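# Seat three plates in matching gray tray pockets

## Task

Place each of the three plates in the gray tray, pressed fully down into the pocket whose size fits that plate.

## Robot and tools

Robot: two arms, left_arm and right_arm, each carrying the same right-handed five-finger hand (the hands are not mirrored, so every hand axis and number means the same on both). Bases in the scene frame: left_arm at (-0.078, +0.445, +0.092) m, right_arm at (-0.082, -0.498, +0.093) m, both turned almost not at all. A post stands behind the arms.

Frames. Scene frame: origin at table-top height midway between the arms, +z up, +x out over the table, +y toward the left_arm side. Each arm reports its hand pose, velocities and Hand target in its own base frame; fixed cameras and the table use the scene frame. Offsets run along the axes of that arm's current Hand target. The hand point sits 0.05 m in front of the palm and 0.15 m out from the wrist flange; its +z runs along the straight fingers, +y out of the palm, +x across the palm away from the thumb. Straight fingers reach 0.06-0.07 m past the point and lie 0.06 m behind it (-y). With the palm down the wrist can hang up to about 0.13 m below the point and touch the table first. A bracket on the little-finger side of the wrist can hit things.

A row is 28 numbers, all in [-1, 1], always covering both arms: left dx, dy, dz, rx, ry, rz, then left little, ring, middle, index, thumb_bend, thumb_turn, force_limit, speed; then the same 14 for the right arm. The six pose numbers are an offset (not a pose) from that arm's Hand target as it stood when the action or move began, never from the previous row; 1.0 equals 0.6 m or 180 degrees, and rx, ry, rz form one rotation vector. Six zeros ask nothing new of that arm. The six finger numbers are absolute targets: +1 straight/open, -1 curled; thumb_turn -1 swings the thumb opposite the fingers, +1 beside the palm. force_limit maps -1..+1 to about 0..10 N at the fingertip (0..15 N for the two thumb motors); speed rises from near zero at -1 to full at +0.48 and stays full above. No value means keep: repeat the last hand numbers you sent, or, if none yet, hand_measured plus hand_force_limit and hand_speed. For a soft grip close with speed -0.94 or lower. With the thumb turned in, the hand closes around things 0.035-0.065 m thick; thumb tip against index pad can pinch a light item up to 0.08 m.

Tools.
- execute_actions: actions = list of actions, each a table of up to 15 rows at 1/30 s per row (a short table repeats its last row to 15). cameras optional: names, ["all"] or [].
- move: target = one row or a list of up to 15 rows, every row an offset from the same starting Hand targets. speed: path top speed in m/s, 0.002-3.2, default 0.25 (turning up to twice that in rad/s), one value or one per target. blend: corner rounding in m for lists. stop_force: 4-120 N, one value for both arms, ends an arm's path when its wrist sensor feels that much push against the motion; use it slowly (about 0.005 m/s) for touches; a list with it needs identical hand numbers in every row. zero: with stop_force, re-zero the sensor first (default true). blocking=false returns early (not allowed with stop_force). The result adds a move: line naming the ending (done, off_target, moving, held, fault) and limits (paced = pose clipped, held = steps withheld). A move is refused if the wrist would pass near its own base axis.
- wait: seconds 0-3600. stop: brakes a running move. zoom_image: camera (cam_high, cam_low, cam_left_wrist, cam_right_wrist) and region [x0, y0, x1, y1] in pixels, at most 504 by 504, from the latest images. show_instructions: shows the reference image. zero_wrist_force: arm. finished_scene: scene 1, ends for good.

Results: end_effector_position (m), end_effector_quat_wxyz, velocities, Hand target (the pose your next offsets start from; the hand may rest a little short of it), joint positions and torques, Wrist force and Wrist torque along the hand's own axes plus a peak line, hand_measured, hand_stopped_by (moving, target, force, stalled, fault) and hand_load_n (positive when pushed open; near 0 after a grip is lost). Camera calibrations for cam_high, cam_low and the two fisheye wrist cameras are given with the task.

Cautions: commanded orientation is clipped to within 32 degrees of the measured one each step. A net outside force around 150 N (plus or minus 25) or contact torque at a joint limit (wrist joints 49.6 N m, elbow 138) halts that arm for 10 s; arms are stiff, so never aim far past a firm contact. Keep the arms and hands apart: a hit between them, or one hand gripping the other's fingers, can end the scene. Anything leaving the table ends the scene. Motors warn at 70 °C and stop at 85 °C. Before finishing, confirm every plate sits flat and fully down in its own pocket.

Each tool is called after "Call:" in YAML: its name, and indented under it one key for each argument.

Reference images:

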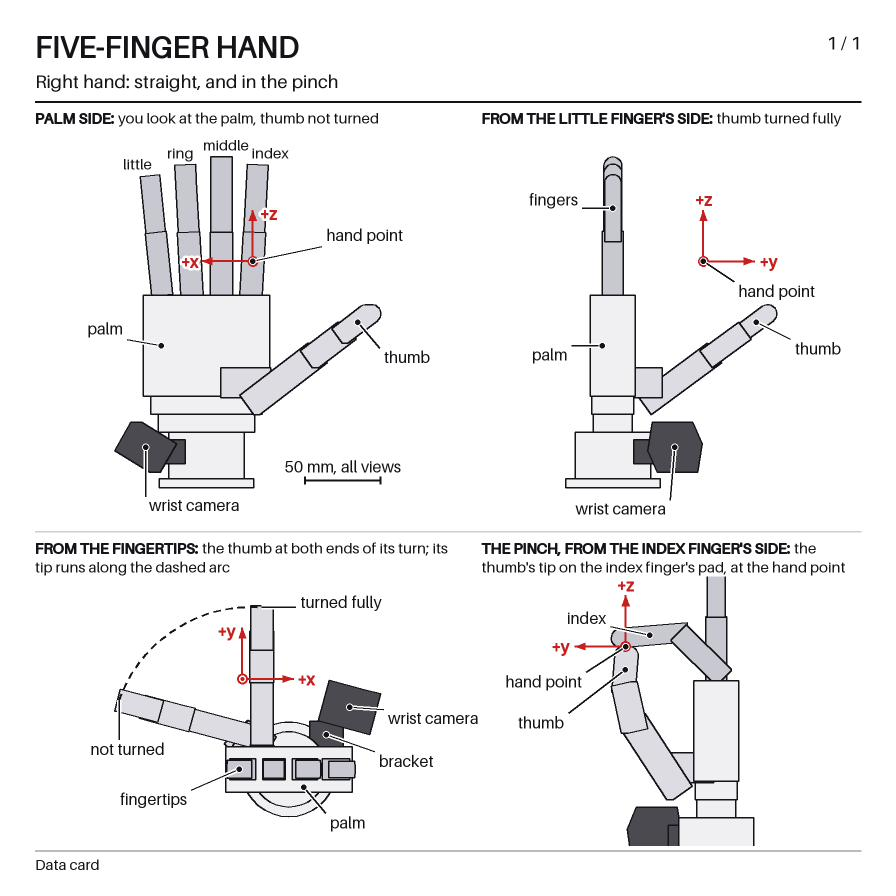

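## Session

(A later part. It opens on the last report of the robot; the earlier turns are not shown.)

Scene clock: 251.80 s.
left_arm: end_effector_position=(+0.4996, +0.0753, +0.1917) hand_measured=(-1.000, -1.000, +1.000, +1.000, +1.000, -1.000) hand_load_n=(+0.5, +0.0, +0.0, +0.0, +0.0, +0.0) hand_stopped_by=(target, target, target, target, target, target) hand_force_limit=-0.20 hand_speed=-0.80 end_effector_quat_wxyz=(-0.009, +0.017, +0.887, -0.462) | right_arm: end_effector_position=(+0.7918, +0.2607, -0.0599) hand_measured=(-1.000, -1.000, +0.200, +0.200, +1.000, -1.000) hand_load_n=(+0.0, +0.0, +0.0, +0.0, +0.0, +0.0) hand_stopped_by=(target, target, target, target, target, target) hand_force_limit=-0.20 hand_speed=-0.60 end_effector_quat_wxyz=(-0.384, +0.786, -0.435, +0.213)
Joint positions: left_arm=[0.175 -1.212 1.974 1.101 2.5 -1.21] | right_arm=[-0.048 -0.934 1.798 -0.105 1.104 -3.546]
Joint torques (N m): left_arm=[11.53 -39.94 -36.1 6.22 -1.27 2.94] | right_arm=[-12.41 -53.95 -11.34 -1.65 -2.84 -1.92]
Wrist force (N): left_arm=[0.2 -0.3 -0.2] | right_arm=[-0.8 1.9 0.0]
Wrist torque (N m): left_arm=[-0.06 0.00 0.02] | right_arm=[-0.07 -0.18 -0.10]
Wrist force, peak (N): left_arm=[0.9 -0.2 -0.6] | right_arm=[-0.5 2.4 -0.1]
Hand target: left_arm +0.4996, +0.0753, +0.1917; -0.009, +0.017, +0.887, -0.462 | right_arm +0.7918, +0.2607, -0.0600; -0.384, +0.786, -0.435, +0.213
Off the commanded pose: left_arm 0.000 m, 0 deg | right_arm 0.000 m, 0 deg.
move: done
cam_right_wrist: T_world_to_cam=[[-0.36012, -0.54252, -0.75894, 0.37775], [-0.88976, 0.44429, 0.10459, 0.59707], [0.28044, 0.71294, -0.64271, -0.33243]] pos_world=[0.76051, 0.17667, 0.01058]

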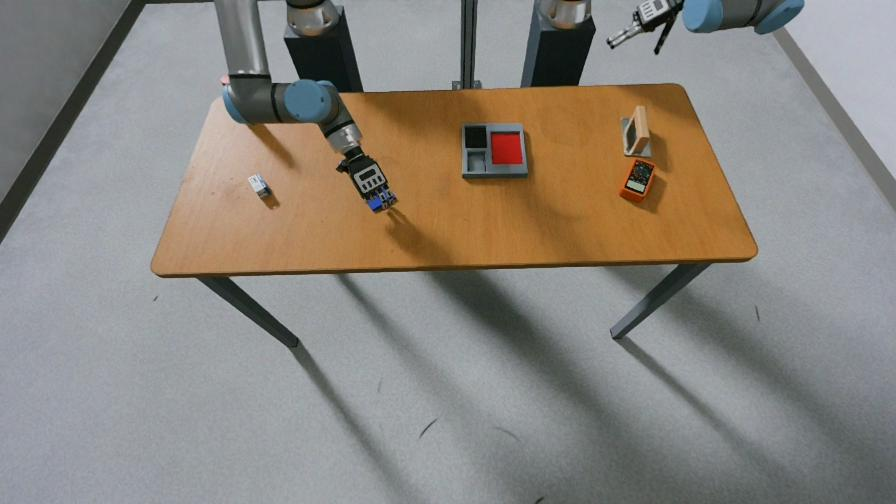

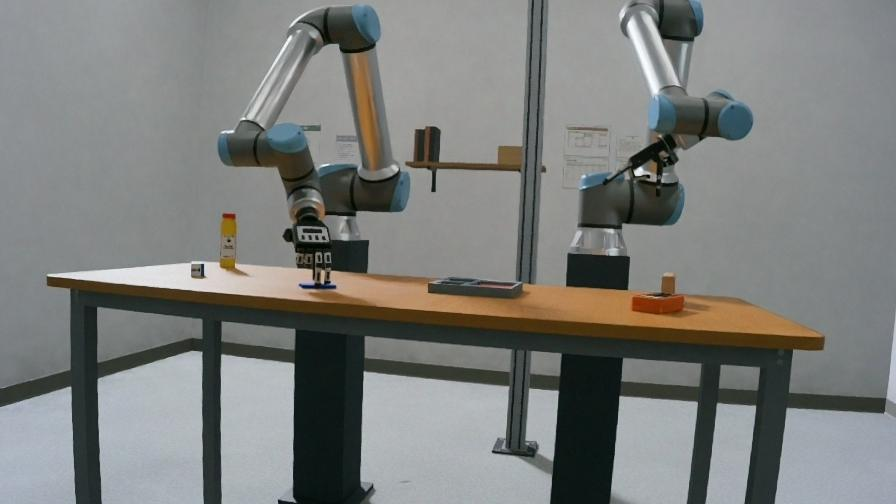

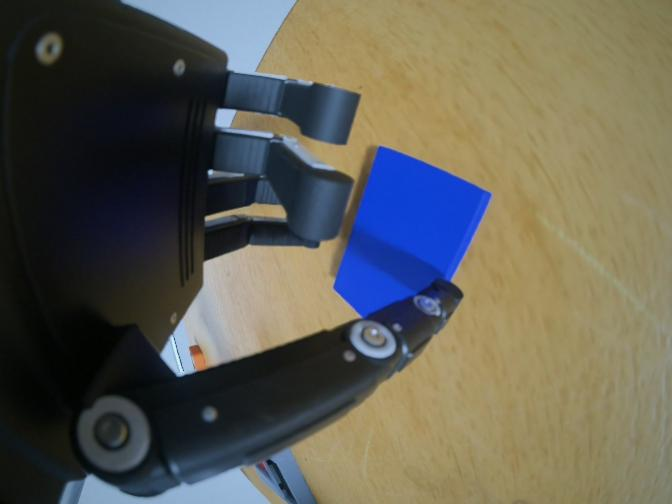

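Call:
move:
  target:
    - [0,0,0,0,0,0,-1,-1,1,1,1,-1,-0.2,-0.8,0,0.0184,0.0144,0,0,0,-1,-1,0.2,0.2,1,-1,-0.2,-0.6]
  speed: 0.008
  stop_force: 4
  cameras: ["cam_high","cam_low","cam_right_wrist"]

Call:
zoom_image:
  camera: "cam_right_wrist"
  region: [200, 50, 600, 450]

Call:
zoom_image:
  camera: "cam_low"
  region: [270, 220, 370, 300]

Scene clock: 261.20 s.
left_arm: end_effector_position=(+0.4996, +0.0753, +0.1917) hand_measured=(-1.000, -1.000, +1.000, +1.000, +1.000, -1.000) hand_load_n=(+0.0, +0.0, +0.0, +0.0, +0.0, +0.0) hand_stopped_by=(target, target, target, target, target, target) hand_force_limit=-0.20 hand_speed=-0.80 end_effector_quat_wxyz=(-0.009, +0.017, +0.887, -0.462) | right_arm: end_effector_position=(+0.7918, +0.2607, -0.0671) hand_measured=(-1.000, -1.000, +0.200, +0.200, +1.000, -1.000) hand_load_n=(+0.0, +0.0, +0.0, +0.0, +0.0, +0.0) hand_stopped_by=(target, target, target, target, target, target) hand_force_limit=-0.20 hand_speed=-0.60 end_effector_quat_wxyz=(-0.384, +0.786, -0.435, +0.213)
Joint positions: left_arm=[0.175 -1.212 1.974 1.101 2.5 -1.21] | right_arm=[-0.048 -0.925 1.799 -0.115 1.104 -3.546]
Joint torques (N m): left_arm=[9.9 -38.95 -36.44 6.09 -0.99 3.13] | right_arm=[-10.08 -81.84 -15.96 4.17 1.36 -1.65]
Wrist force (N): left_arm=[0.1 0.4 -0.3] | right_arm=[-1.1 -1.6 -2.4]
Wrist torque (N m): left_arm=[0.05 0.02 0.03] | right_arm=[0.00 -0.08 -0.19]
Wrist force, peak (N): left_arm=[0.8 0.1 -0.6] | right_arm=[-1.7 -7.5 -7.0]
Hand target: left_arm +0.4996, +0.0753, +0.1917; -0.009, +0.017, +0.887, -0.462 | right_arm +0.7918, +0.2607, -0.0671; -0.384, +0.786, -0.435, +0.213 (not the last commanded pose)
Off the commanded pose: left_arm 0.000 m, 0 deg | right_arm 0.007 m, 0 deg.
move: contact (right_arm)
cam_right_wrist: T_world_to_cam=[[-0.36012, -0.54252, -0.75894, 0.37228], [-0.88976, 0.44429, 0.10459, 0.59782], [0.28044, 0.71294, -0.64271, -0.33706]] pos_world=[0.76051, 0.17667, 0.00338]

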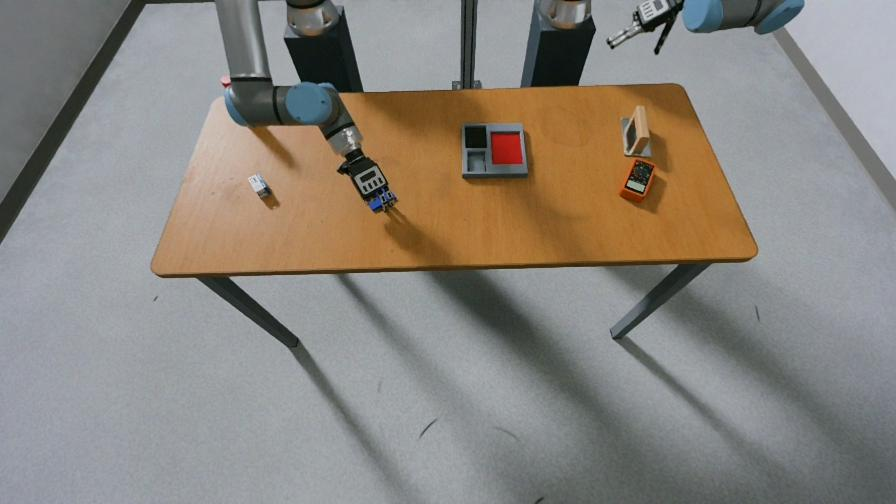

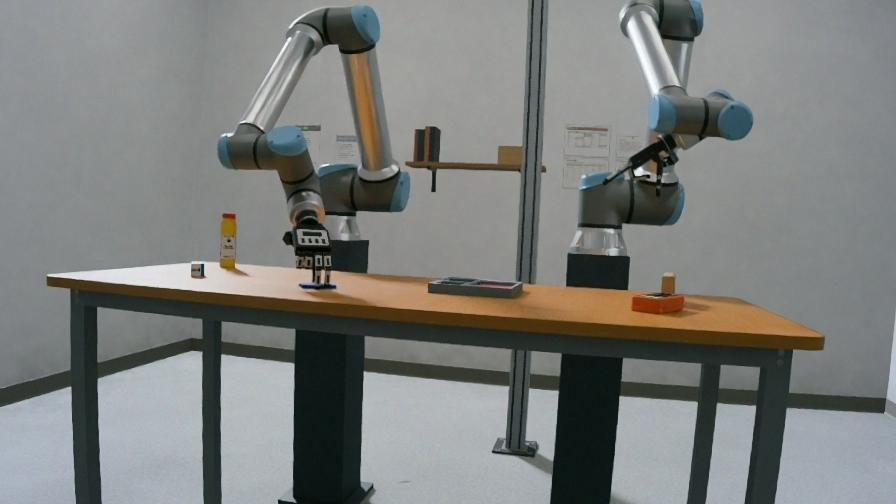

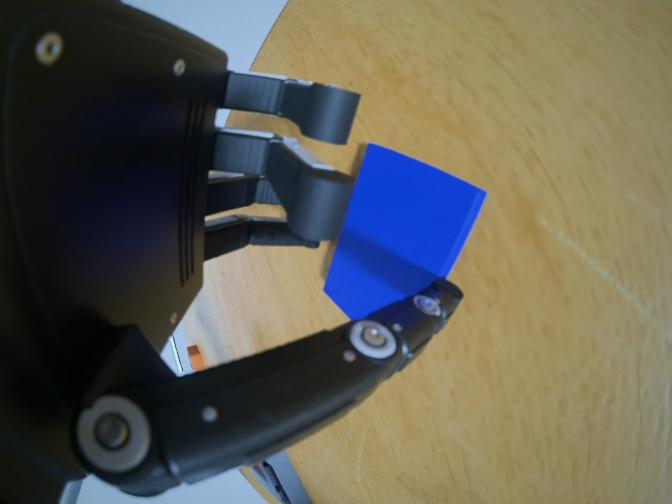

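Scaled by 1.260 from the camera's image (finer frame: 960x720).

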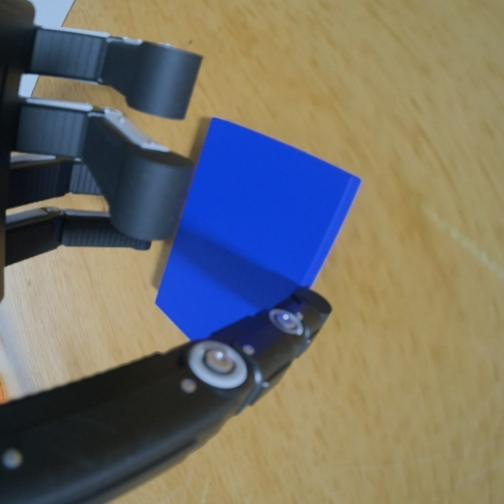

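Scaled by 5.040 from the camera's image (finer frame: 1280x720).

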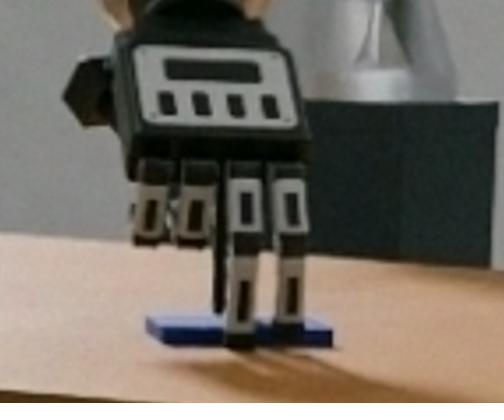

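Call:
move:
  target:
    - [0,0,0,0,0,0,-1,-1,1,1,1,-1,-0.2,-0.8,0,-0.0026,-0.0021,0.0167,0,0,-1,-1,0.2,0.2,1,-1,-0.2,-0.6]
  speed: 0.03

Call:
move:
  target:
    - [0,0,0,0,0,0,-1,-1,1,1,1,-1,-0.2,-0.8,0,0.0089,0.0062,0,0,0,-1,-1,0.2,0.2,1,-1,-0.2,-0.6]
  speed: 0.005
  stop_force: 4

Call:
move:
  target:
    - [0,0,0,0,0,0,-1,-1,1,1,1,-1,-0.2,-0.8,0,-0.0014,-0.0010,0,0,0,-1,-1,0.2,0.2,1,-1,-0.2,-0.6]
    - [0,0,0,0,0,0,-1,-1,1,1,1,-1,-0.2,-0.8,0,-0.0014,-0.0010,0,0,0,-1,-1,-0.35,-0.35,1,-1,-0.2,-0.94]
  speed: 0.01
  cameras: ["cam_high","cam_low","cam_right_wrist"]

Call:
zoom_image:
  camera: "cam_low"
  region: [270, 220, 370, 300]

Call:
zoom_image:
  camera: "cam_high"
  region: [340, 140, 420, 220]

Scene clock: 264.30 s.
left_arm: end_effector_position=(+0.4996, +0.0753, +0.1917) hand_measured=(-1.000, -1.000, +1.000, +1.000, +1.000, -1.000) hand_load_n=(+0.0, +0.0, +0.0, +0.0, +0.0, +0.0) hand_stopped_by=(target, target, target, target, target, target) hand_force_limit=-0.20 hand_speed=-0.80 end_effector_quat_wxyz=(-0.009, +0.017, +0.887, -0.462) | right_arm: end_effector_position=(+0.7918, +0.2607, -0.0651) hand_measured=(-1.000, -1.000, +0.200, +0.200, +1.000, -1.000) hand_load_n=(+0.0, +0.0, +0.0, +0.0, +0.0, +0.0) hand_stopped_by=(target, target, target, target, target, target) hand_force_limit=-0.20 hand_speed=-0.60 end_effector_quat_wxyz=(-0.404, +0.776, -0.430, +0.224)
Joint positions: left_arm=[0.175 -1.212 1.974 1.101 2.5 -1.21] | right_arm=[-0.058 -0.937 1.832 -0.187 1.077 -3.528]
Joint torques (N m): left_arm=[10.27 -38.22 -35.98 6.26 -0.7 2.76] | right_arm=[-12.89 -83.77 -11.55 -1.13 -2.55 2.4]
Wrist force (N): left_arm=[0.2 0.2 -0.6] | right_arm=[-0.9 1.7 -0.6]
Wrist torque (N m): left_arm=[0.03 0.02 0.04] | right_arm=[-0.07 -0.14 -0.46]
Wrist force, peak (N): left_arm=[0.6 -0.1 -0.8] | right_arm=[-1.3 -1.7 -2.9]
Hand target: left_arm +0.4996, +0.0753, +0.1917; -0.009, +0.017, +0.887, -0.462 | right_arm +0.7918, +0.2607, -0.0651; -0.404, +0.776, -0.430, +0.224
Off the commanded pose: left_arm 0.000 m, 0 deg | right_arm 0.000 m, 0 deg.
move: done

Scene clock: 266.27 s.
left_arm: end_effector_position=(+0.4996, +0.0753, +0.1917) hand_measured=(-1.000, -1.000, +1.000, +1.000, +1.000, -1.000) hand_load_n=(+0.0, +0.0, +0.0, +0.0, +0.0, +0.0) hand_stopped_by=(target, target, target, target, target, target) hand_force_limit=-0.20 hand_speed=-0.80 end_effector_quat_wxyz=(-0.009, +0.017, +0.887, -0.462) | right_arm: end_effector_position=(+0.7918, +0.2607, -0.0688) hand_measured=(-1.000, -1.000, +0.200, +0.200, +1.000, -1.000) hand_load_n=(+0.0, +0.0, +0.0, +0.0, +0.0, +0.0) hand_stopped_by=(target, target, target, target, target, target) hand_force_limit=-0.20 hand_speed=-0.60 end_effector_quat_wxyz=(-0.404, +0.776, -0.430, +0.224)
Joint positions: left_arm=[0.175 -1.212 1.974 1.101 2.5 -1.21] | right_arm=[-0.058 -0.932 1.832 -0.193 1.077 -3.528]
Joint torques (N m): left_arm=[10.75 -39.31 -35.75 6.2 -0.69 2.72] | right_arm=[-11.08 -79.65 -14.66 3.84 1.09 1.99]
Wrist force (N): left_arm=[0.1 0.0 -0.3] | right_arm=[-1.0 -2.4 -3.8]
Wrist torque (N m): left_arm=[-0.01 0.02 0.03] | right_arm=[0.10 -0.08 -0.53]
Wrist force, peak (N): left_arm=[0.7 0.0 -0.6] | right_arm=[-1.0 -5.8 -5.7]
Hand target: left_arm +0.4996, +0.0753, +0.1917; -0.009, +0.017, +0.887, -0.462 | right_arm +0.7918, +0.2606, -0.0688; -0.404, +0.776, -0.430, +0.224 (not the last commanded pose)
Off the commanded pose: left_arm 0.000 m, 0 deg | right_arm 0.003 m, 0 deg.
move: contact (right_arm)

Scene clock: 270.27 s.
left_arm: end_effector_position=(+0.4996, +0.0753, +0.1917) hand_measured=(-1.000, -1.000, +1.000, +1.000, +1.000, -1.000) hand_load_n=(+0.5, +0.0, +0.0, +0.0, +0.0, +0.0) hand_stopped_by=(target, target, target, target, target, target) hand_force_limit=-0.20 hand_speed=-0.80 end_effector_quat_wxyz=(-0.009, +0.017, +0.887, -0.462) | right_arm: end_effector_position=(+0.7918, +0.2606, -0.0677) hand_measured=(-1.000, -1.000, -0.064, -0.350, +1.000, -1.000) hand_load_n=(+0.0, +0.0, +4.0, +0.0, +0.0, +0.5) hand_stopped_by=(target, target, force, target, target, target) hand_force_limit=-0.20 hand_speed=-0.94 end_effector_quat_wxyz=(-0.404, +0.776, -0.430, +0.224)
Joint positions: left_arm=[0.175 -1.212 1.974 1.101 2.5 -1.21] | right_arm=[-0.058 -0.933 1.832 -0.191 1.077 -3.528]
Joint torques (N m): left_arm=[12.09 -39.66 -36.22 6.22 -0.77 2.83] | right_arm=[-11.75 -80.67 -33.66 3.52 1.58 -0.67]
Wrist force (N): left_arm=[0.1 0.0 -0.4] | right_arm=[-1.1 1.0 -0.9]
Wrist torque (N m): left_arm=[-0.01 0.01 0.03] | right_arm=[-0.15 -0.11 -0.48]
Wrist force, peak (N): left_arm=[0.3 -0.2 -0.8] | right_arm=[-0.9 -2.4 -3.4]
Hand target: left_arm +0.4996, +0.0753, +0.1917; -0.009, +0.017, +0.887, -0.462 | right_arm +0.7918, +0.2606, -0.0677; -0.404, +0.776, -0.430, +0.224
Off the commanded pose: left_arm 0.000 m, 0 deg | right_arm 0.000 m, 0 deg.
move: done
cam_right_wrist: T_world_to_cam=[[-0.32563, -0.52099, -0.78901, 0.33681], [-0.89384, 0.44169, 0.07724, 0.59996], [0.30826, 0.73039, -0.60951, -0.36181]] pos_world=[0.75747, 0.17475, -0.00112]

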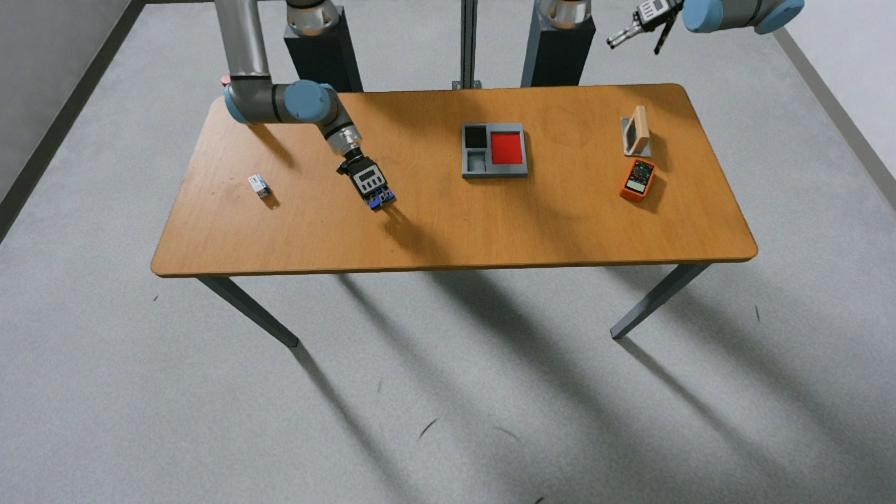

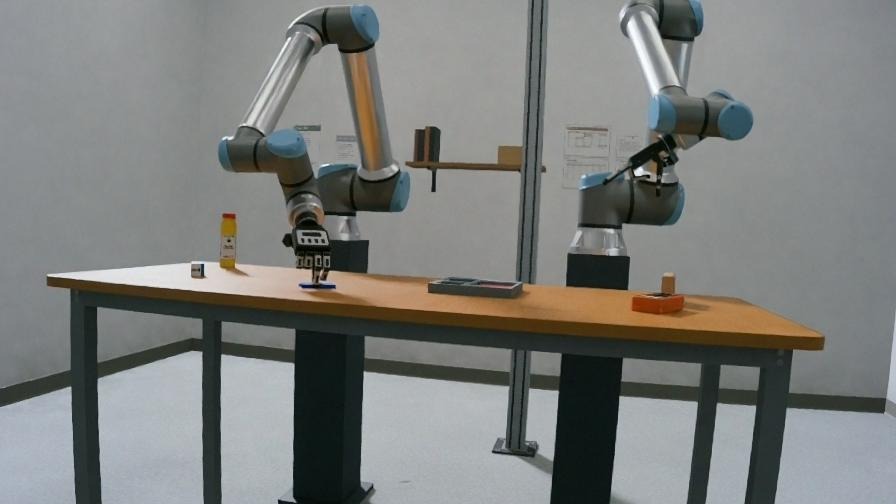

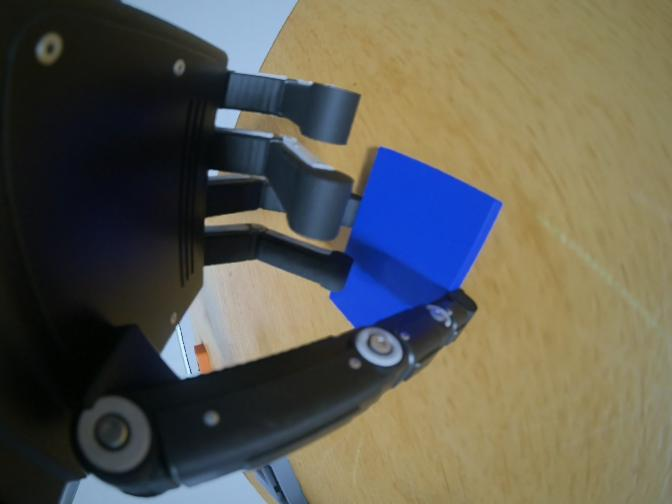

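Scaled by 5.040 from the camera's image (finer frame: 1280x720).

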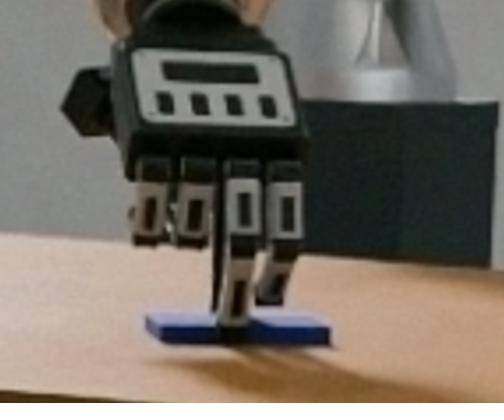

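Scaled by 6.300 from the camera's image (finer frame: 1280x720).

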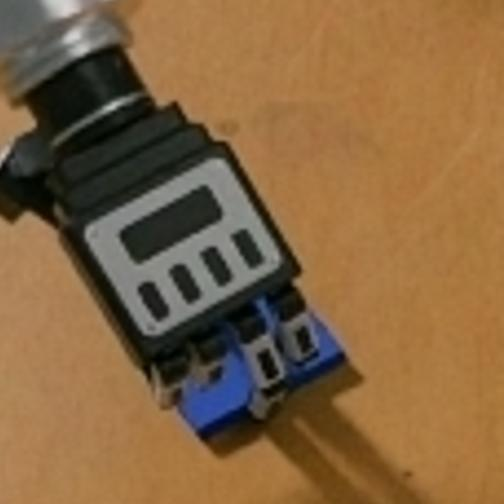

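Call:
move:
  target:
    - [0,0,0,0,0,0,-1,-1,1,1,1,-1,-0.2,-0.8,0,0,0,0,0,0,-1,-1,0.2,0.2,1,-1,-0.2,-0.8]
    - [0,0,0,0,0,0,-1,-1,1,1,1,-1,-0.2,-0.8,0,-0.0055,-0.0038,0,0.0255,-0.0364,-1,-1,0.2,0.2,1,-1,-0.2,-0.8]
  speed: 0.04
  cameras: ["cam_high","cam_low","cam_right_wrist"]

Call:
zoom_image:
  camera: "cam_low"
  region: [270, 220, 370, 300]

Call:
zoom_image:
  camera: "cam_right_wrist"
  region: [200, 50, 600, 450]

Scene clock: 276.70 s.
left_arm: end_effector_position=(+0.4996, +0.0753, +0.1917) hand_measured=(-1.000, -1.000, +1.000, +1.000, +1.000, -1.000) hand_load_n=(+0.0, +0.0, +0.0, +0.0, +0.0, +0.0) hand_stopped_by=(target, target, target, target, target, target) hand_force_limit=-0.20 hand_speed=-0.80 end_effector_quat_wxyz=(-0.009, +0.017, +0.887, -0.462) | right_arm: end_effector_position=(+0.7918, +0.2607, -0.0637) hand_measured=(-1.000, -1.000, +0.200, +0.200, +1.000, -1.000) hand_load_n=(+0.0, +0.0, +0.0, +0.0, +0.0, +0.0) hand_stopped_by=(target, target, target, target, target, target) hand_force_limit=-0.20 hand_speed=-0.80 end_effector_quat_wxyz=(-0.373, +0.789, -0.400, +0.278)
Joint positions: left_arm=[0.175 -1.212 1.974 1.101 2.5 -1.21] | right_arm=[-0.021 -0.961 1.86 -0.239 1.178 -3.601]
Joint torques (N m): left_arm=[11.09 -38.97 -35.68 6.3 -0.21 2.66] | right_arm=[9.89 -83.49 -10.8 -1.54 1.08 -1.83]
Wrist force (N): left_arm=[0.2 0.0 0.0] | right_arm=[-1.4 2.0 -0.6]
Wrist torque (N m): left_arm=[-0.03 -0.01 0.03] | right_arm=[-0.02 -0.14 -0.16]
Wrist force, peak (N): left_arm=[0.8 0.6 -0.1] | right_arm=[-1.4 2.3 -0.4]
Hand target: left_arm +0.4996, +0.0753, +0.1917; -0.009, +0.017, +0.887, -0.462 | right_arm +0.7918, +0.2607, -0.0637; -0.373, +0.789, -0.400, +0.278
Off the commanded pose: left_arm 0.000 m, 0 deg | right_arm 0.000 m, 0 deg.
move: done
cam_right_wrist: T_world_to_cam=[[-0.26895, -0.6117, -0.74397, 0.32165], [-0.89503, 0.44406, -0.04156, 0.5924], [0.35579, 0.6547, -0.66692, -0.38084]] pos_world=[0.75222, 0.18302, 0.00992]

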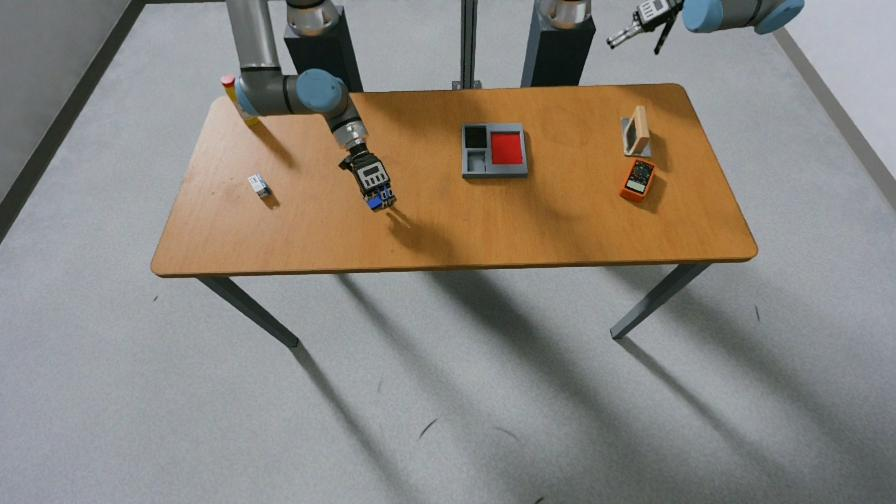

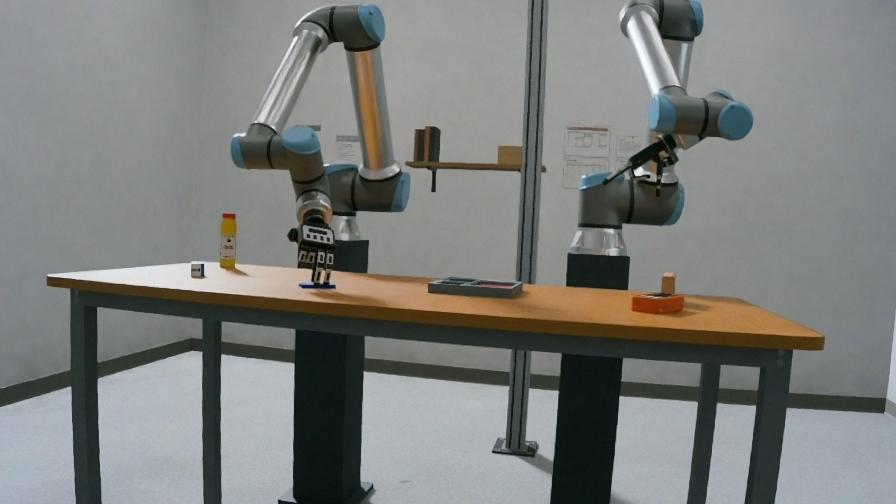

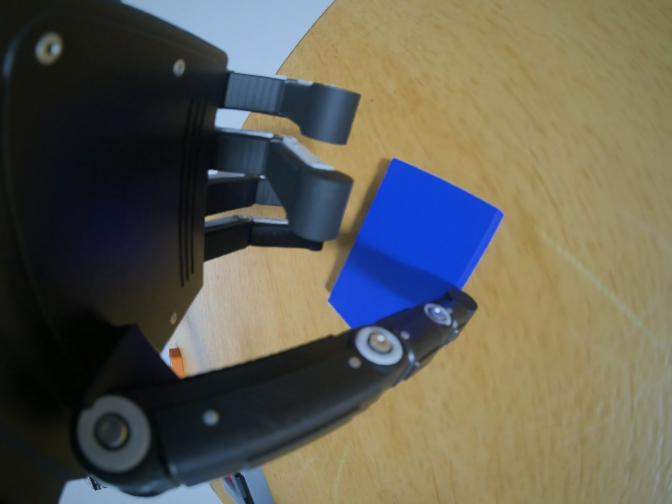

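Scaled by 5.040 from the camera's image (finer frame: 1280x720).

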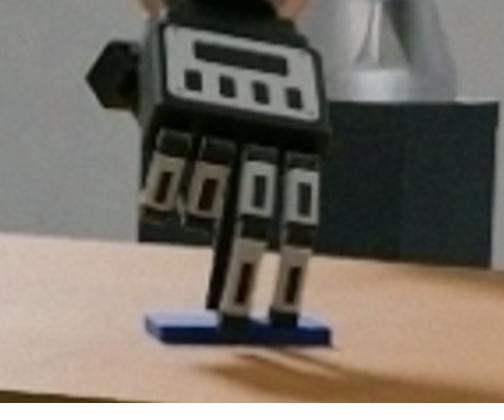

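Scaled by 1.260 from the camera's image (finer frame: 960x720).

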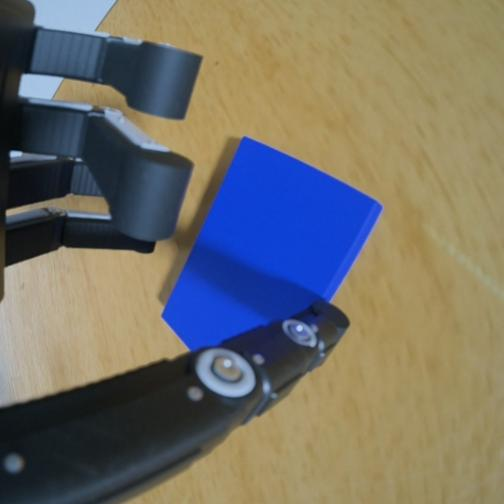

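Call:
move:
  target:
    - [0,0,0,0,0,0,-1,-1,1,1,1,-1,-0.2,-0.8,0,-0.0410,-0.0287,0,0,0,-1,-1,0.2,0.2,1,-1,-0.2,-0.8]
  speed: 0.06
  cameras: ["cam_high","cam_low","cam_right_wrist"]

Call:
zoom_image:
  camera: "cam_right_wrist"
  region: [200, 50, 600, 450]

Call:
zoom_image:
  camera: "cam_low"
  region: [270, 220, 370, 300]

Scene clock: 279.67 s.
left_arm: end_effector_position=(+0.4996, +0.0753, +0.1917) hand_measured=(-1.000, -1.000, +1.000, +1.000, +1.000, -1.000) hand_load_n=(+0.0, +0.5, +0.0, +0.0, +0.0, +0.0) hand_stopped_by=(target, target, target, target, target, target) hand_force_limit=-0.20 hand_speed=-0.80 end_effector_quat_wxyz=(-0.009, +0.017, +0.887, -0.462) | right_arm: end_effector_position=(+0.7895, +0.2642, -0.0341) hand_measured=(-1.000, -1.000, +0.200, +0.200, +1.000, -1.000) hand_load_n=(+0.0, +0.0, +0.0, +0.0, +0.0, +0.0) hand_stopped_by=(target, target, target, target, target, target) hand_force_limit=-0.20 hand_speed=-0.80 end_effector_quat_wxyz=(-0.373, +0.789, -0.400, +0.278)
Joint positions: left_arm=[0.175 -1.212 1.974 1.101 2.5 -1.21] | right_arm=[-0.015 -1.002 1.857 -0.197 1.183 -3.597]
Joint torques (N m): left_arm=[10.26 -39.23 -35.52 6.14 -0.06 2.46] | right_arm=[10.62 -83.48 -37.66 3.8 2.11 2.35]
Wrist force (N): left_arm=[0.2 -0.1 -0.2] | right_arm=[-1.0 1.6 -0.5]
Wrist torque (N m): left_arm=[-0.03 0.00 0.03] | right_arm=[-0.07 -0.24 -0.45]
Wrist force, peak (N): left_arm=[0.5 0.5 -0.5] | right_arm=[-1.6 2.7 -0.3]
Hand target: left_arm +0.4996, +0.0753, +0.1917; -0.009, +0.017, +0.887, -0.462 | right_arm +0.7895, +0.2642, -0.0340; -0.373, +0.789, -0.400, +0.278
Off the commanded pose: left_arm 0.000 m, 0 deg | right_arm 0.000 m, 0 deg.
move: done
cam_right_wrist: T_world_to_cam=[[-0.26891, -0.61179, -0.74391, 0.3452], [-0.89505, 0.44401, -0.04161, 0.59013], [0.35577, 0.65465, -0.66698, -0.36258]] pos_world=[0.75002, 0.18652, 0.03952]

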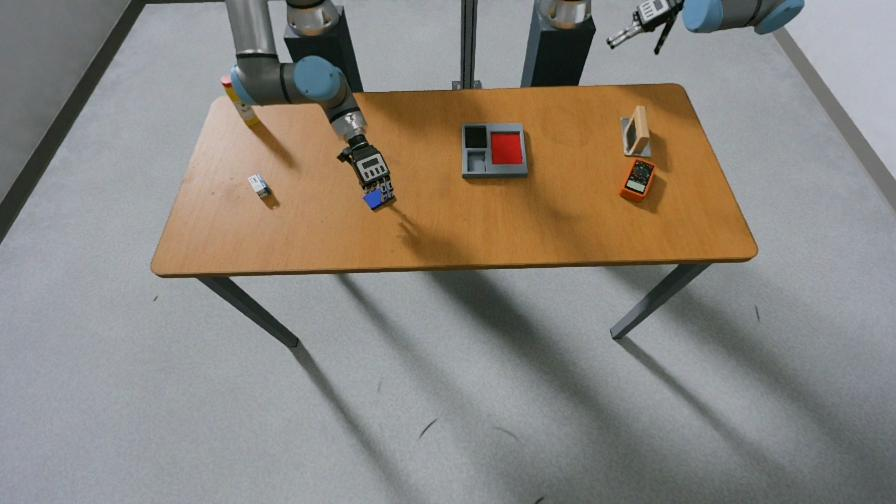

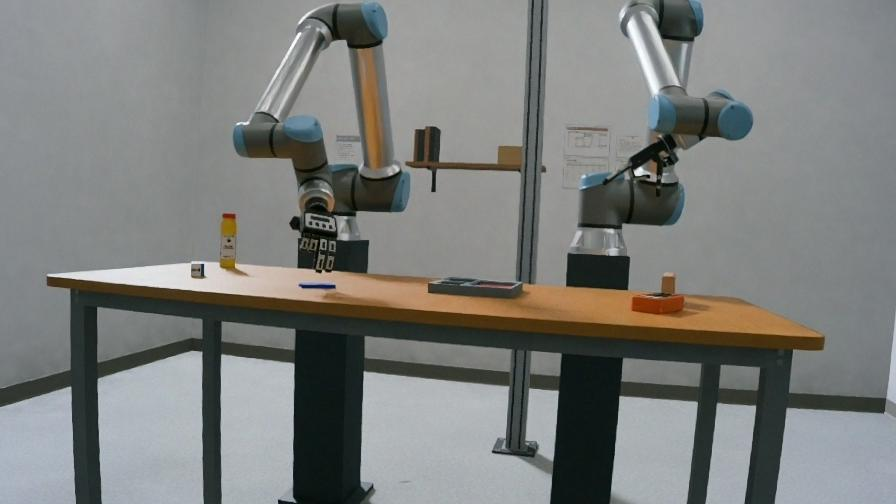

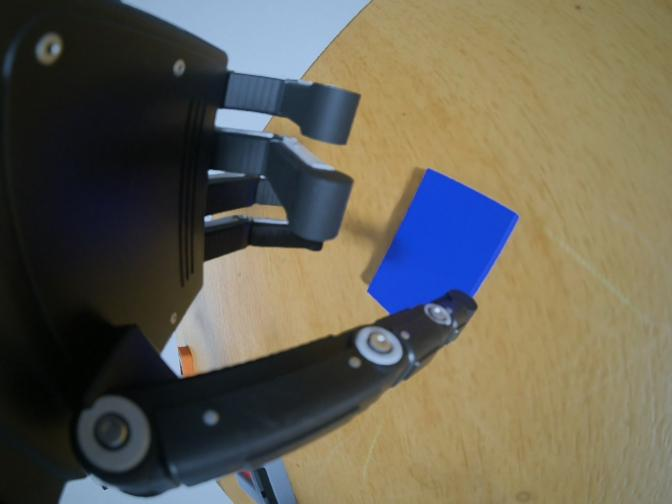

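Scaled by 1.260 from the camera's image (finer frame: 960x720).

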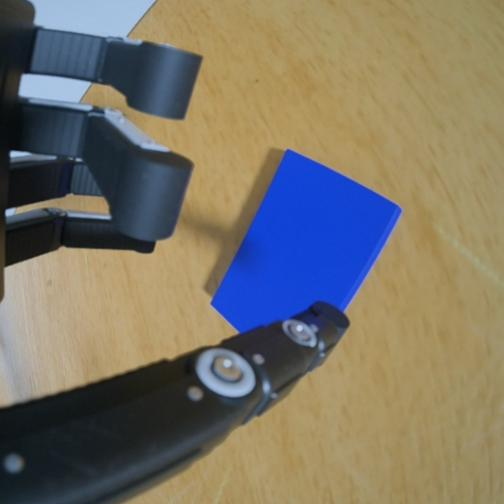

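Scaled by 5.040 from the camera's image (finer frame: 1280x720).

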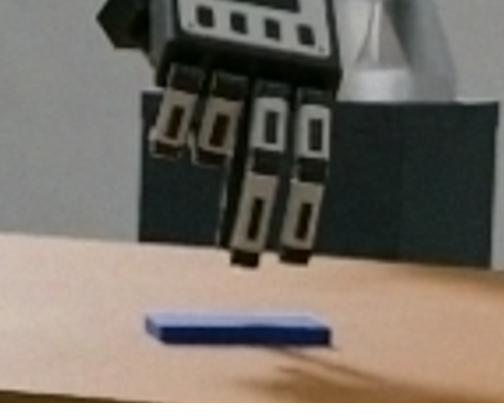

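Call:
move:
  target:
    - [0,0,0,0,0,0,-1,-1,1,1,1,-1,-0.2,-0.8,-0.0079,0.0478,0.0295,0,0,0,-1,-1,0.2,0.2,1,-1,-0.2,-0.8]
  speed: 0.05

Call:
move:
  target:
    - [0,0,0,0,0,0,-1,-1,1,1,1,-1,-0.2,-0.8,-0.0019,0.0108,0.0076,0,0,0,-1,-1,0.2,0.2,1,-1,-0.2,-0.8]
  speed: 0.005
  stop_force: 4
  cameras: ["cam_high","cam_low","cam_right_wrist"]

Call:
zoom_image:
  camera: "cam_right_wrist"
  region: [200, 50, 600, 450]

Call:
zoom_image:
  camera: "cam_low"
  region: [270, 220, 370, 300]

Scene clock: 285.50 s.
left_arm: end_effector_position=(+0.4996, +0.0753, +0.1917) hand_measured=(-1.000, -1.000, +1.000, +1.000, +1.000, -1.000) hand_load_n=(+0.0, +0.0, +0.0, +0.0, +0.0, -0.5) hand_stopped_by=(target, target, target, target, target, target) hand_force_limit=-0.20 hand_speed=-0.80 end_effector_quat_wxyz=(-0.009, +0.017, +0.887, -0.462) | right_arm: end_effector_position=(+0.7879, +0.2632, -0.0679) hand_measured=(-1.000, -1.000, +0.200, +0.200, +1.000, -1.000) hand_load_n=(+0.0, +0.0, +0.0, +0.0, +0.0, +0.0) hand_stopped_by=(target, target, target, target, target, target) hand_force_limit=-0.20 hand_speed=-0.80 end_effector_quat_wxyz=(-0.373, +0.789, -0.400, +0.278)
Joint positions: left_arm=[0.175 -1.212 1.974 1.101 2.5 -1.21] | right_arm=[-0.017 -0.959 1.868 -0.25 1.182 -3.598]
Joint torques (N m): left_arm=[11.17 -39.91 -35.95 6.39 0.07 2.6] | right_arm=[-12.42 -47.26 -11.2 -1.76 -2.45 -2.04]
Wrist force (N): left_arm=[0.1 0.0 -0.2] | right_arm=[-1.6 2.2 -0.4]
Wrist torque (N m): left_arm=[-0.03 0.01 0.03] | right_arm=[-0.01 -0.13 -0.17]
Wrist force, peak (N): left_arm=[0.9 -0.1 -0.3] | right_arm=[-1.5 2.4 -0.3]
Hand target: left_arm +0.4996, +0.0753, +0.1917; -0.009, +0.017, +0.887, -0.462 | right_arm +0.7879, +0.2632, -0.0680; -0.373, +0.789, -0.400, +0.278
Off the commanded pose: left_arm 0.000 m, 0 deg | right_arm 0.000 m, 0 deg.
move: done

Scene clock: 287.40 s.
left_arm: end_effector_position=(+0.4996, +0.0753, +0.1917) hand_measured=(-1.000, -1.000, +1.000, +1.000, +1.000, -1.000) hand_load_n=(+0.0, +0.0, +0.0, +0.0, +0.0, +0.0) hand_stopped_by=(target, target, target, target, target, target) hand_force_limit=-0.20 hand_speed=-0.80 end_effector_quat_wxyz=(-0.009, +0.017, +0.887, -0.462) | right_arm: end_effector_position=(+0.7879, +0.2632, -0.0713) hand_measured=(-1.000, -1.000, +0.200, +0.200, +1.000, -1.000) hand_load_n=(+0.0, +0.0, +0.0, +0.0, +0.0, +0.0) hand_stopped_by=(target, target, target, target, target, target) hand_force_limit=-0.20 hand_speed=-0.80 end_effector_quat_wxyz=(-0.373, +0.789, -0.400, +0.278)
Joint positions: left_arm=[0.175 -1.212 1.974 1.101 2.5 -1.21] | right_arm=[-0.017 -0.954 1.869 -0.255 1.182 -3.598]
Joint torques (N m): left_arm=[11.13 -38.4 -35.87 6.23 0.16 2.65] | right_arm=[-6.9 -79.25 -15.38 3.96 -1.61 -1.17]
Wrist force (N): left_arm=[0.3 -0.1 0.0] | right_arm=[-1.4 -1.5 -2.9]
Wrist torque (N m): left_arm=[-0.06 -0.03 0.04] | right_arm=[0.09 -0.06 -0.24]
Wrist force, peak (N): left_arm=[0.4 0.2 -0.8] | right_arm=[-1.5 -3.3 -4.5]
Hand target: left_arm +0.4996, +0.0753, +0.1917; -0.009, +0.017, +0.887, -0.462 | right_arm +0.7879, +0.2632, -0.0713; -0.373, +0.789, -0.400, +0.278 (not the last commanded pose)
Off the commanded pose: left_arm 0.000 m, 0 deg | right_arm 0.005 m, 0 deg.
move: contact (right_arm)
cam_right_wrist: T_world_to_cam=[[-0.26893, -0.61182, -0.74387, 0.31644], [-0.89504, 0.44404, -0.04164, 0.58758], [0.35579, 0.6546, -0.66702, -0.38624]] pos_world=[0.74842, 0.18552, 0.00222]

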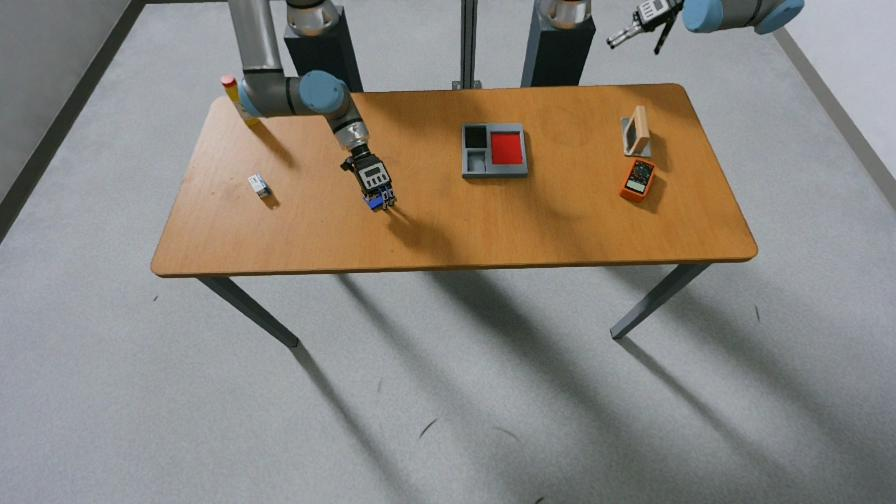

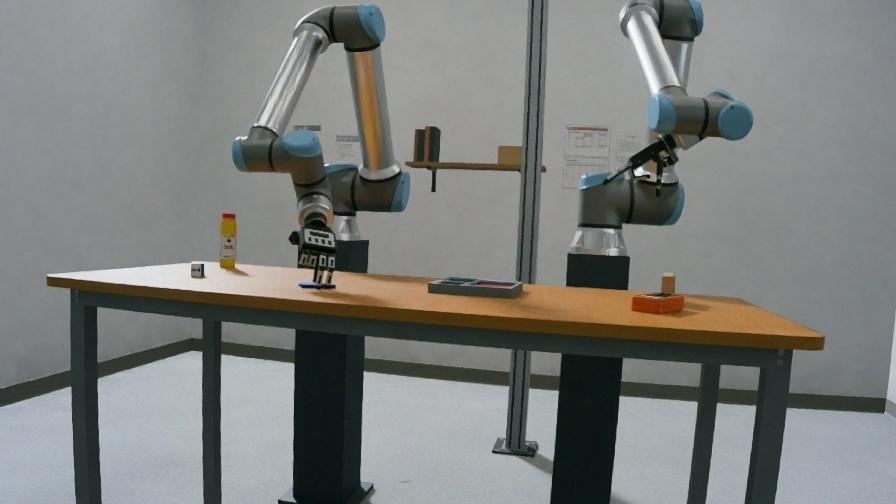

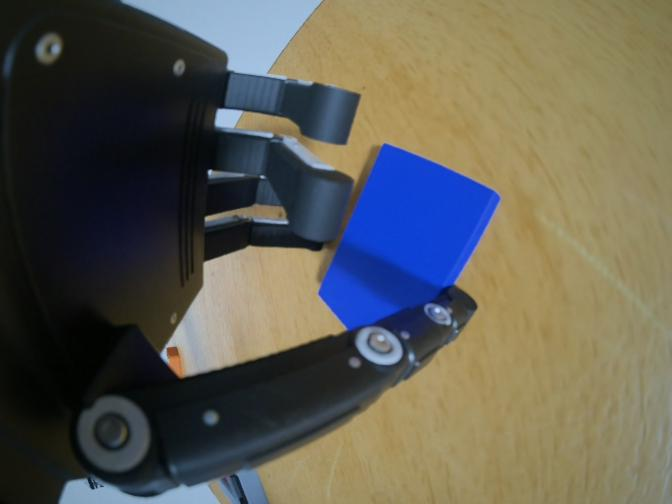

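Scaled by 1.260 from the camera's image (finer frame: 960x720).

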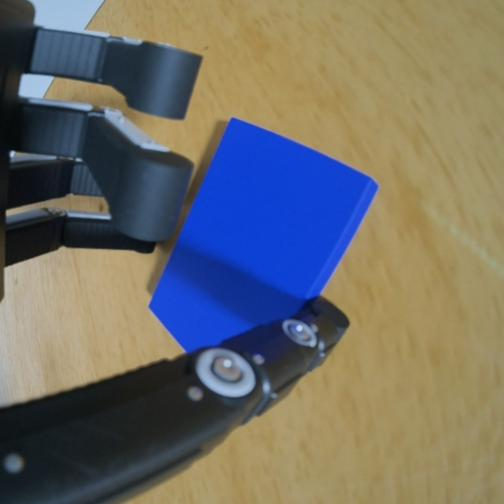

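Scaled by 5.040 from the camera's image (finer frame: 1280x720).

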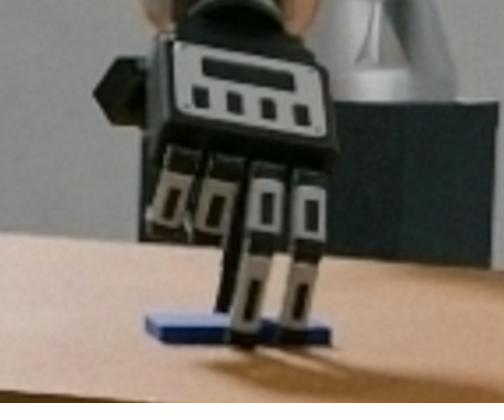

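Call:
move:
  target:
    - [0,0,0,0,0,0,-1,-1,1,1,1,-1,-0.2,-0.8,0.0001,-0.0006,-0.0004,0,0,0,-1,-1,0.2,0.2,1,-1,-0.2,-0.94]
    - [0,0,0,0,0,0,-1,-1,1,1,1,-1,-0.2,-0.8,0.0001,-0.0006,-0.0004,0,0,0,-1,-1,-0.35,-0.2,1,-1,-0.2,-0.94]
  speed: 0.01
  cameras: ["cam_high","cam_low","cam_right_wrist"]

Call:
zoom_image:
  camera: "cam_low"
  region: [270, 220, 370, 300]

Call:
zoom_image:
  camera: "cam_right_wrist"
  region: [200, 50, 600, 450]

Scene clock: 291.27 s.
left_arm: end_effector_position=(+0.4996, +0.0753, +0.1917) hand_measured=(-1.000, -1.000, +1.000, +1.000, +1.000, -1.000) hand_load_n=(+0.0, +0.0, -0.5, +0.0, +0.5, +0.0) hand_stopped_by=(target, target, target, target, target, target) hand_force_limit=-0.20 hand_speed=-0.80 end_effector_quat_wxyz=(-0.009, +0.017, +0.887, -0.462) | right_arm: end_effector_position=(+0.7879, +0.2632, -0.0709) hand_measured=(-1.000, -1.000, -0.064, -0.104, +1.000, -1.000) hand_load_n=(-0.5, +0.0, +4.5, +4.5, +0.5, +0.0) hand_stopped_by=(target, target, force, force, target, target) hand_force_limit=-0.20 hand_speed=-0.94 end_effector_quat_wxyz=(-0.373, +0.789, -0.400, +0.278)
Joint positions: left_arm=[0.175 -1.212 1.974 1.101 2.5 -1.21] | right_arm=[-0.017 -0.955 1.868 -0.254 1.182 -3.598]
Joint torques (N m): left_arm=[10.3 -38.65 -35.66 6.05 0.59 2.32] | right_arm=[5.14 -82.94 -34.58 2.93 0.41 0.67]
Wrist force (N): left_arm=[0.3 -0.2 -0.5] | right_arm=[-1.6 2.1 -0.8]
Wrist torque (N m): left_arm=[-0.03 -0.01 0.03] | right_arm=[-0.02 -0.11 -0.19]
Wrist force, peak (N): left_arm=[0.6 0.4 -0.7] | right_arm=[-1.4 -1.6 -3.3]
Hand target: left_arm +0.4996, +0.0753, +0.1917; -0.009, +0.017, +0.887, -0.462 | right_arm +0.7879, +0.2632, -0.0709; -0.373, +0.789, -0.400, +0.278
Off the commanded pose: left_arm 0.000 m, 0 deg | right_arm 0.000 m, 0 deg.
move: done
cam_right_wrist: T_world_to_cam=[[-0.26893, -0.61182, -0.74387, 0.31681], [-0.89504, 0.44404, -0.04164, 0.5876], [0.35579, 0.6546, -0.66702, -0.38591]] pos_world=[0.74842, 0.18552, 0.00272]

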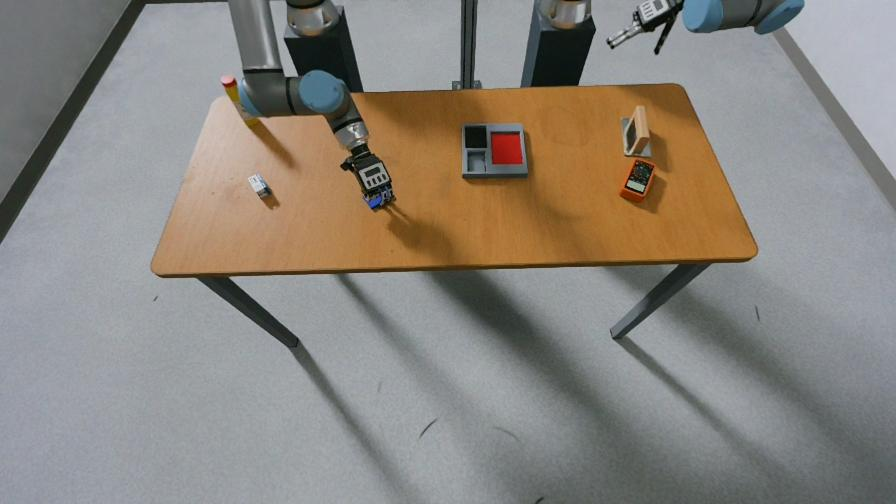

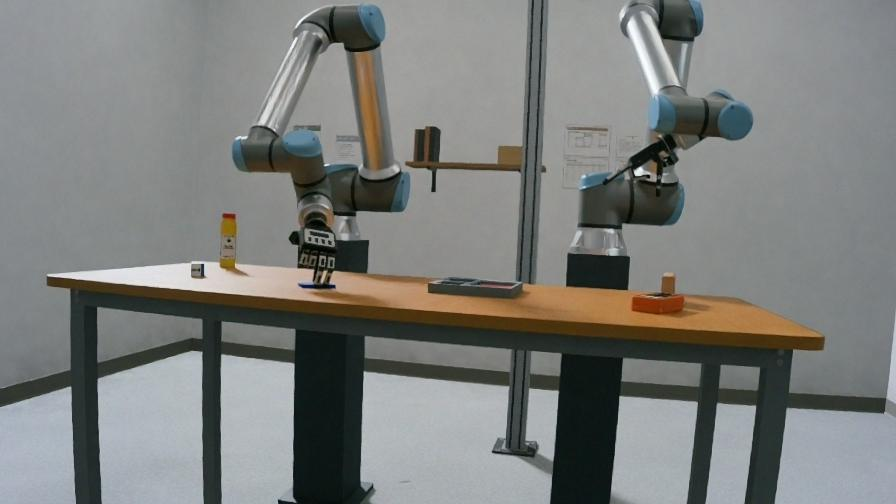

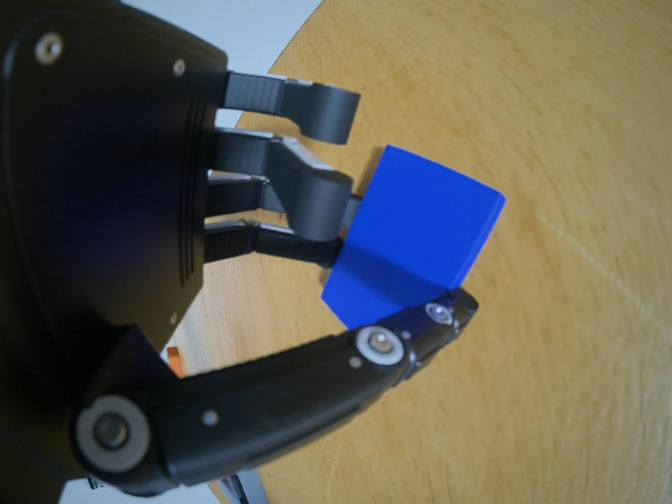

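Scaled by 5.040 from the camera's image (finer frame: 1280x720).

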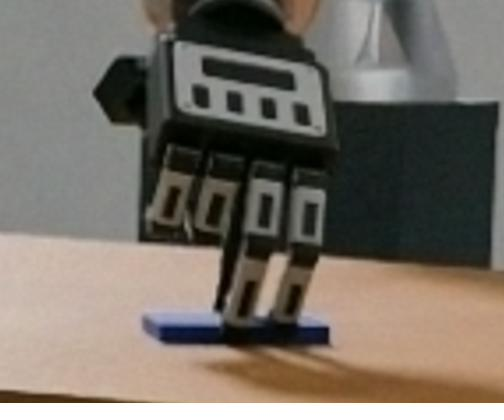

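Scaled by 1.260 from the camera's image (finer frame: 960x720).

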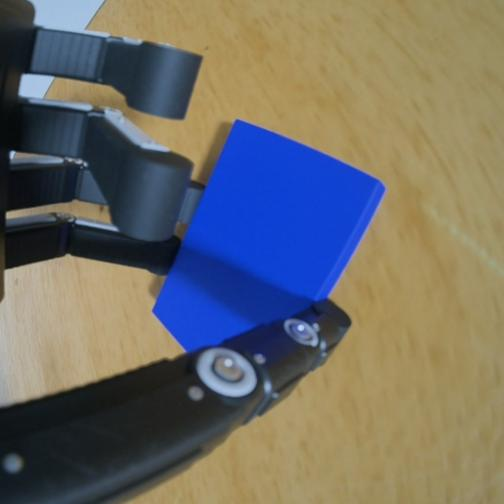

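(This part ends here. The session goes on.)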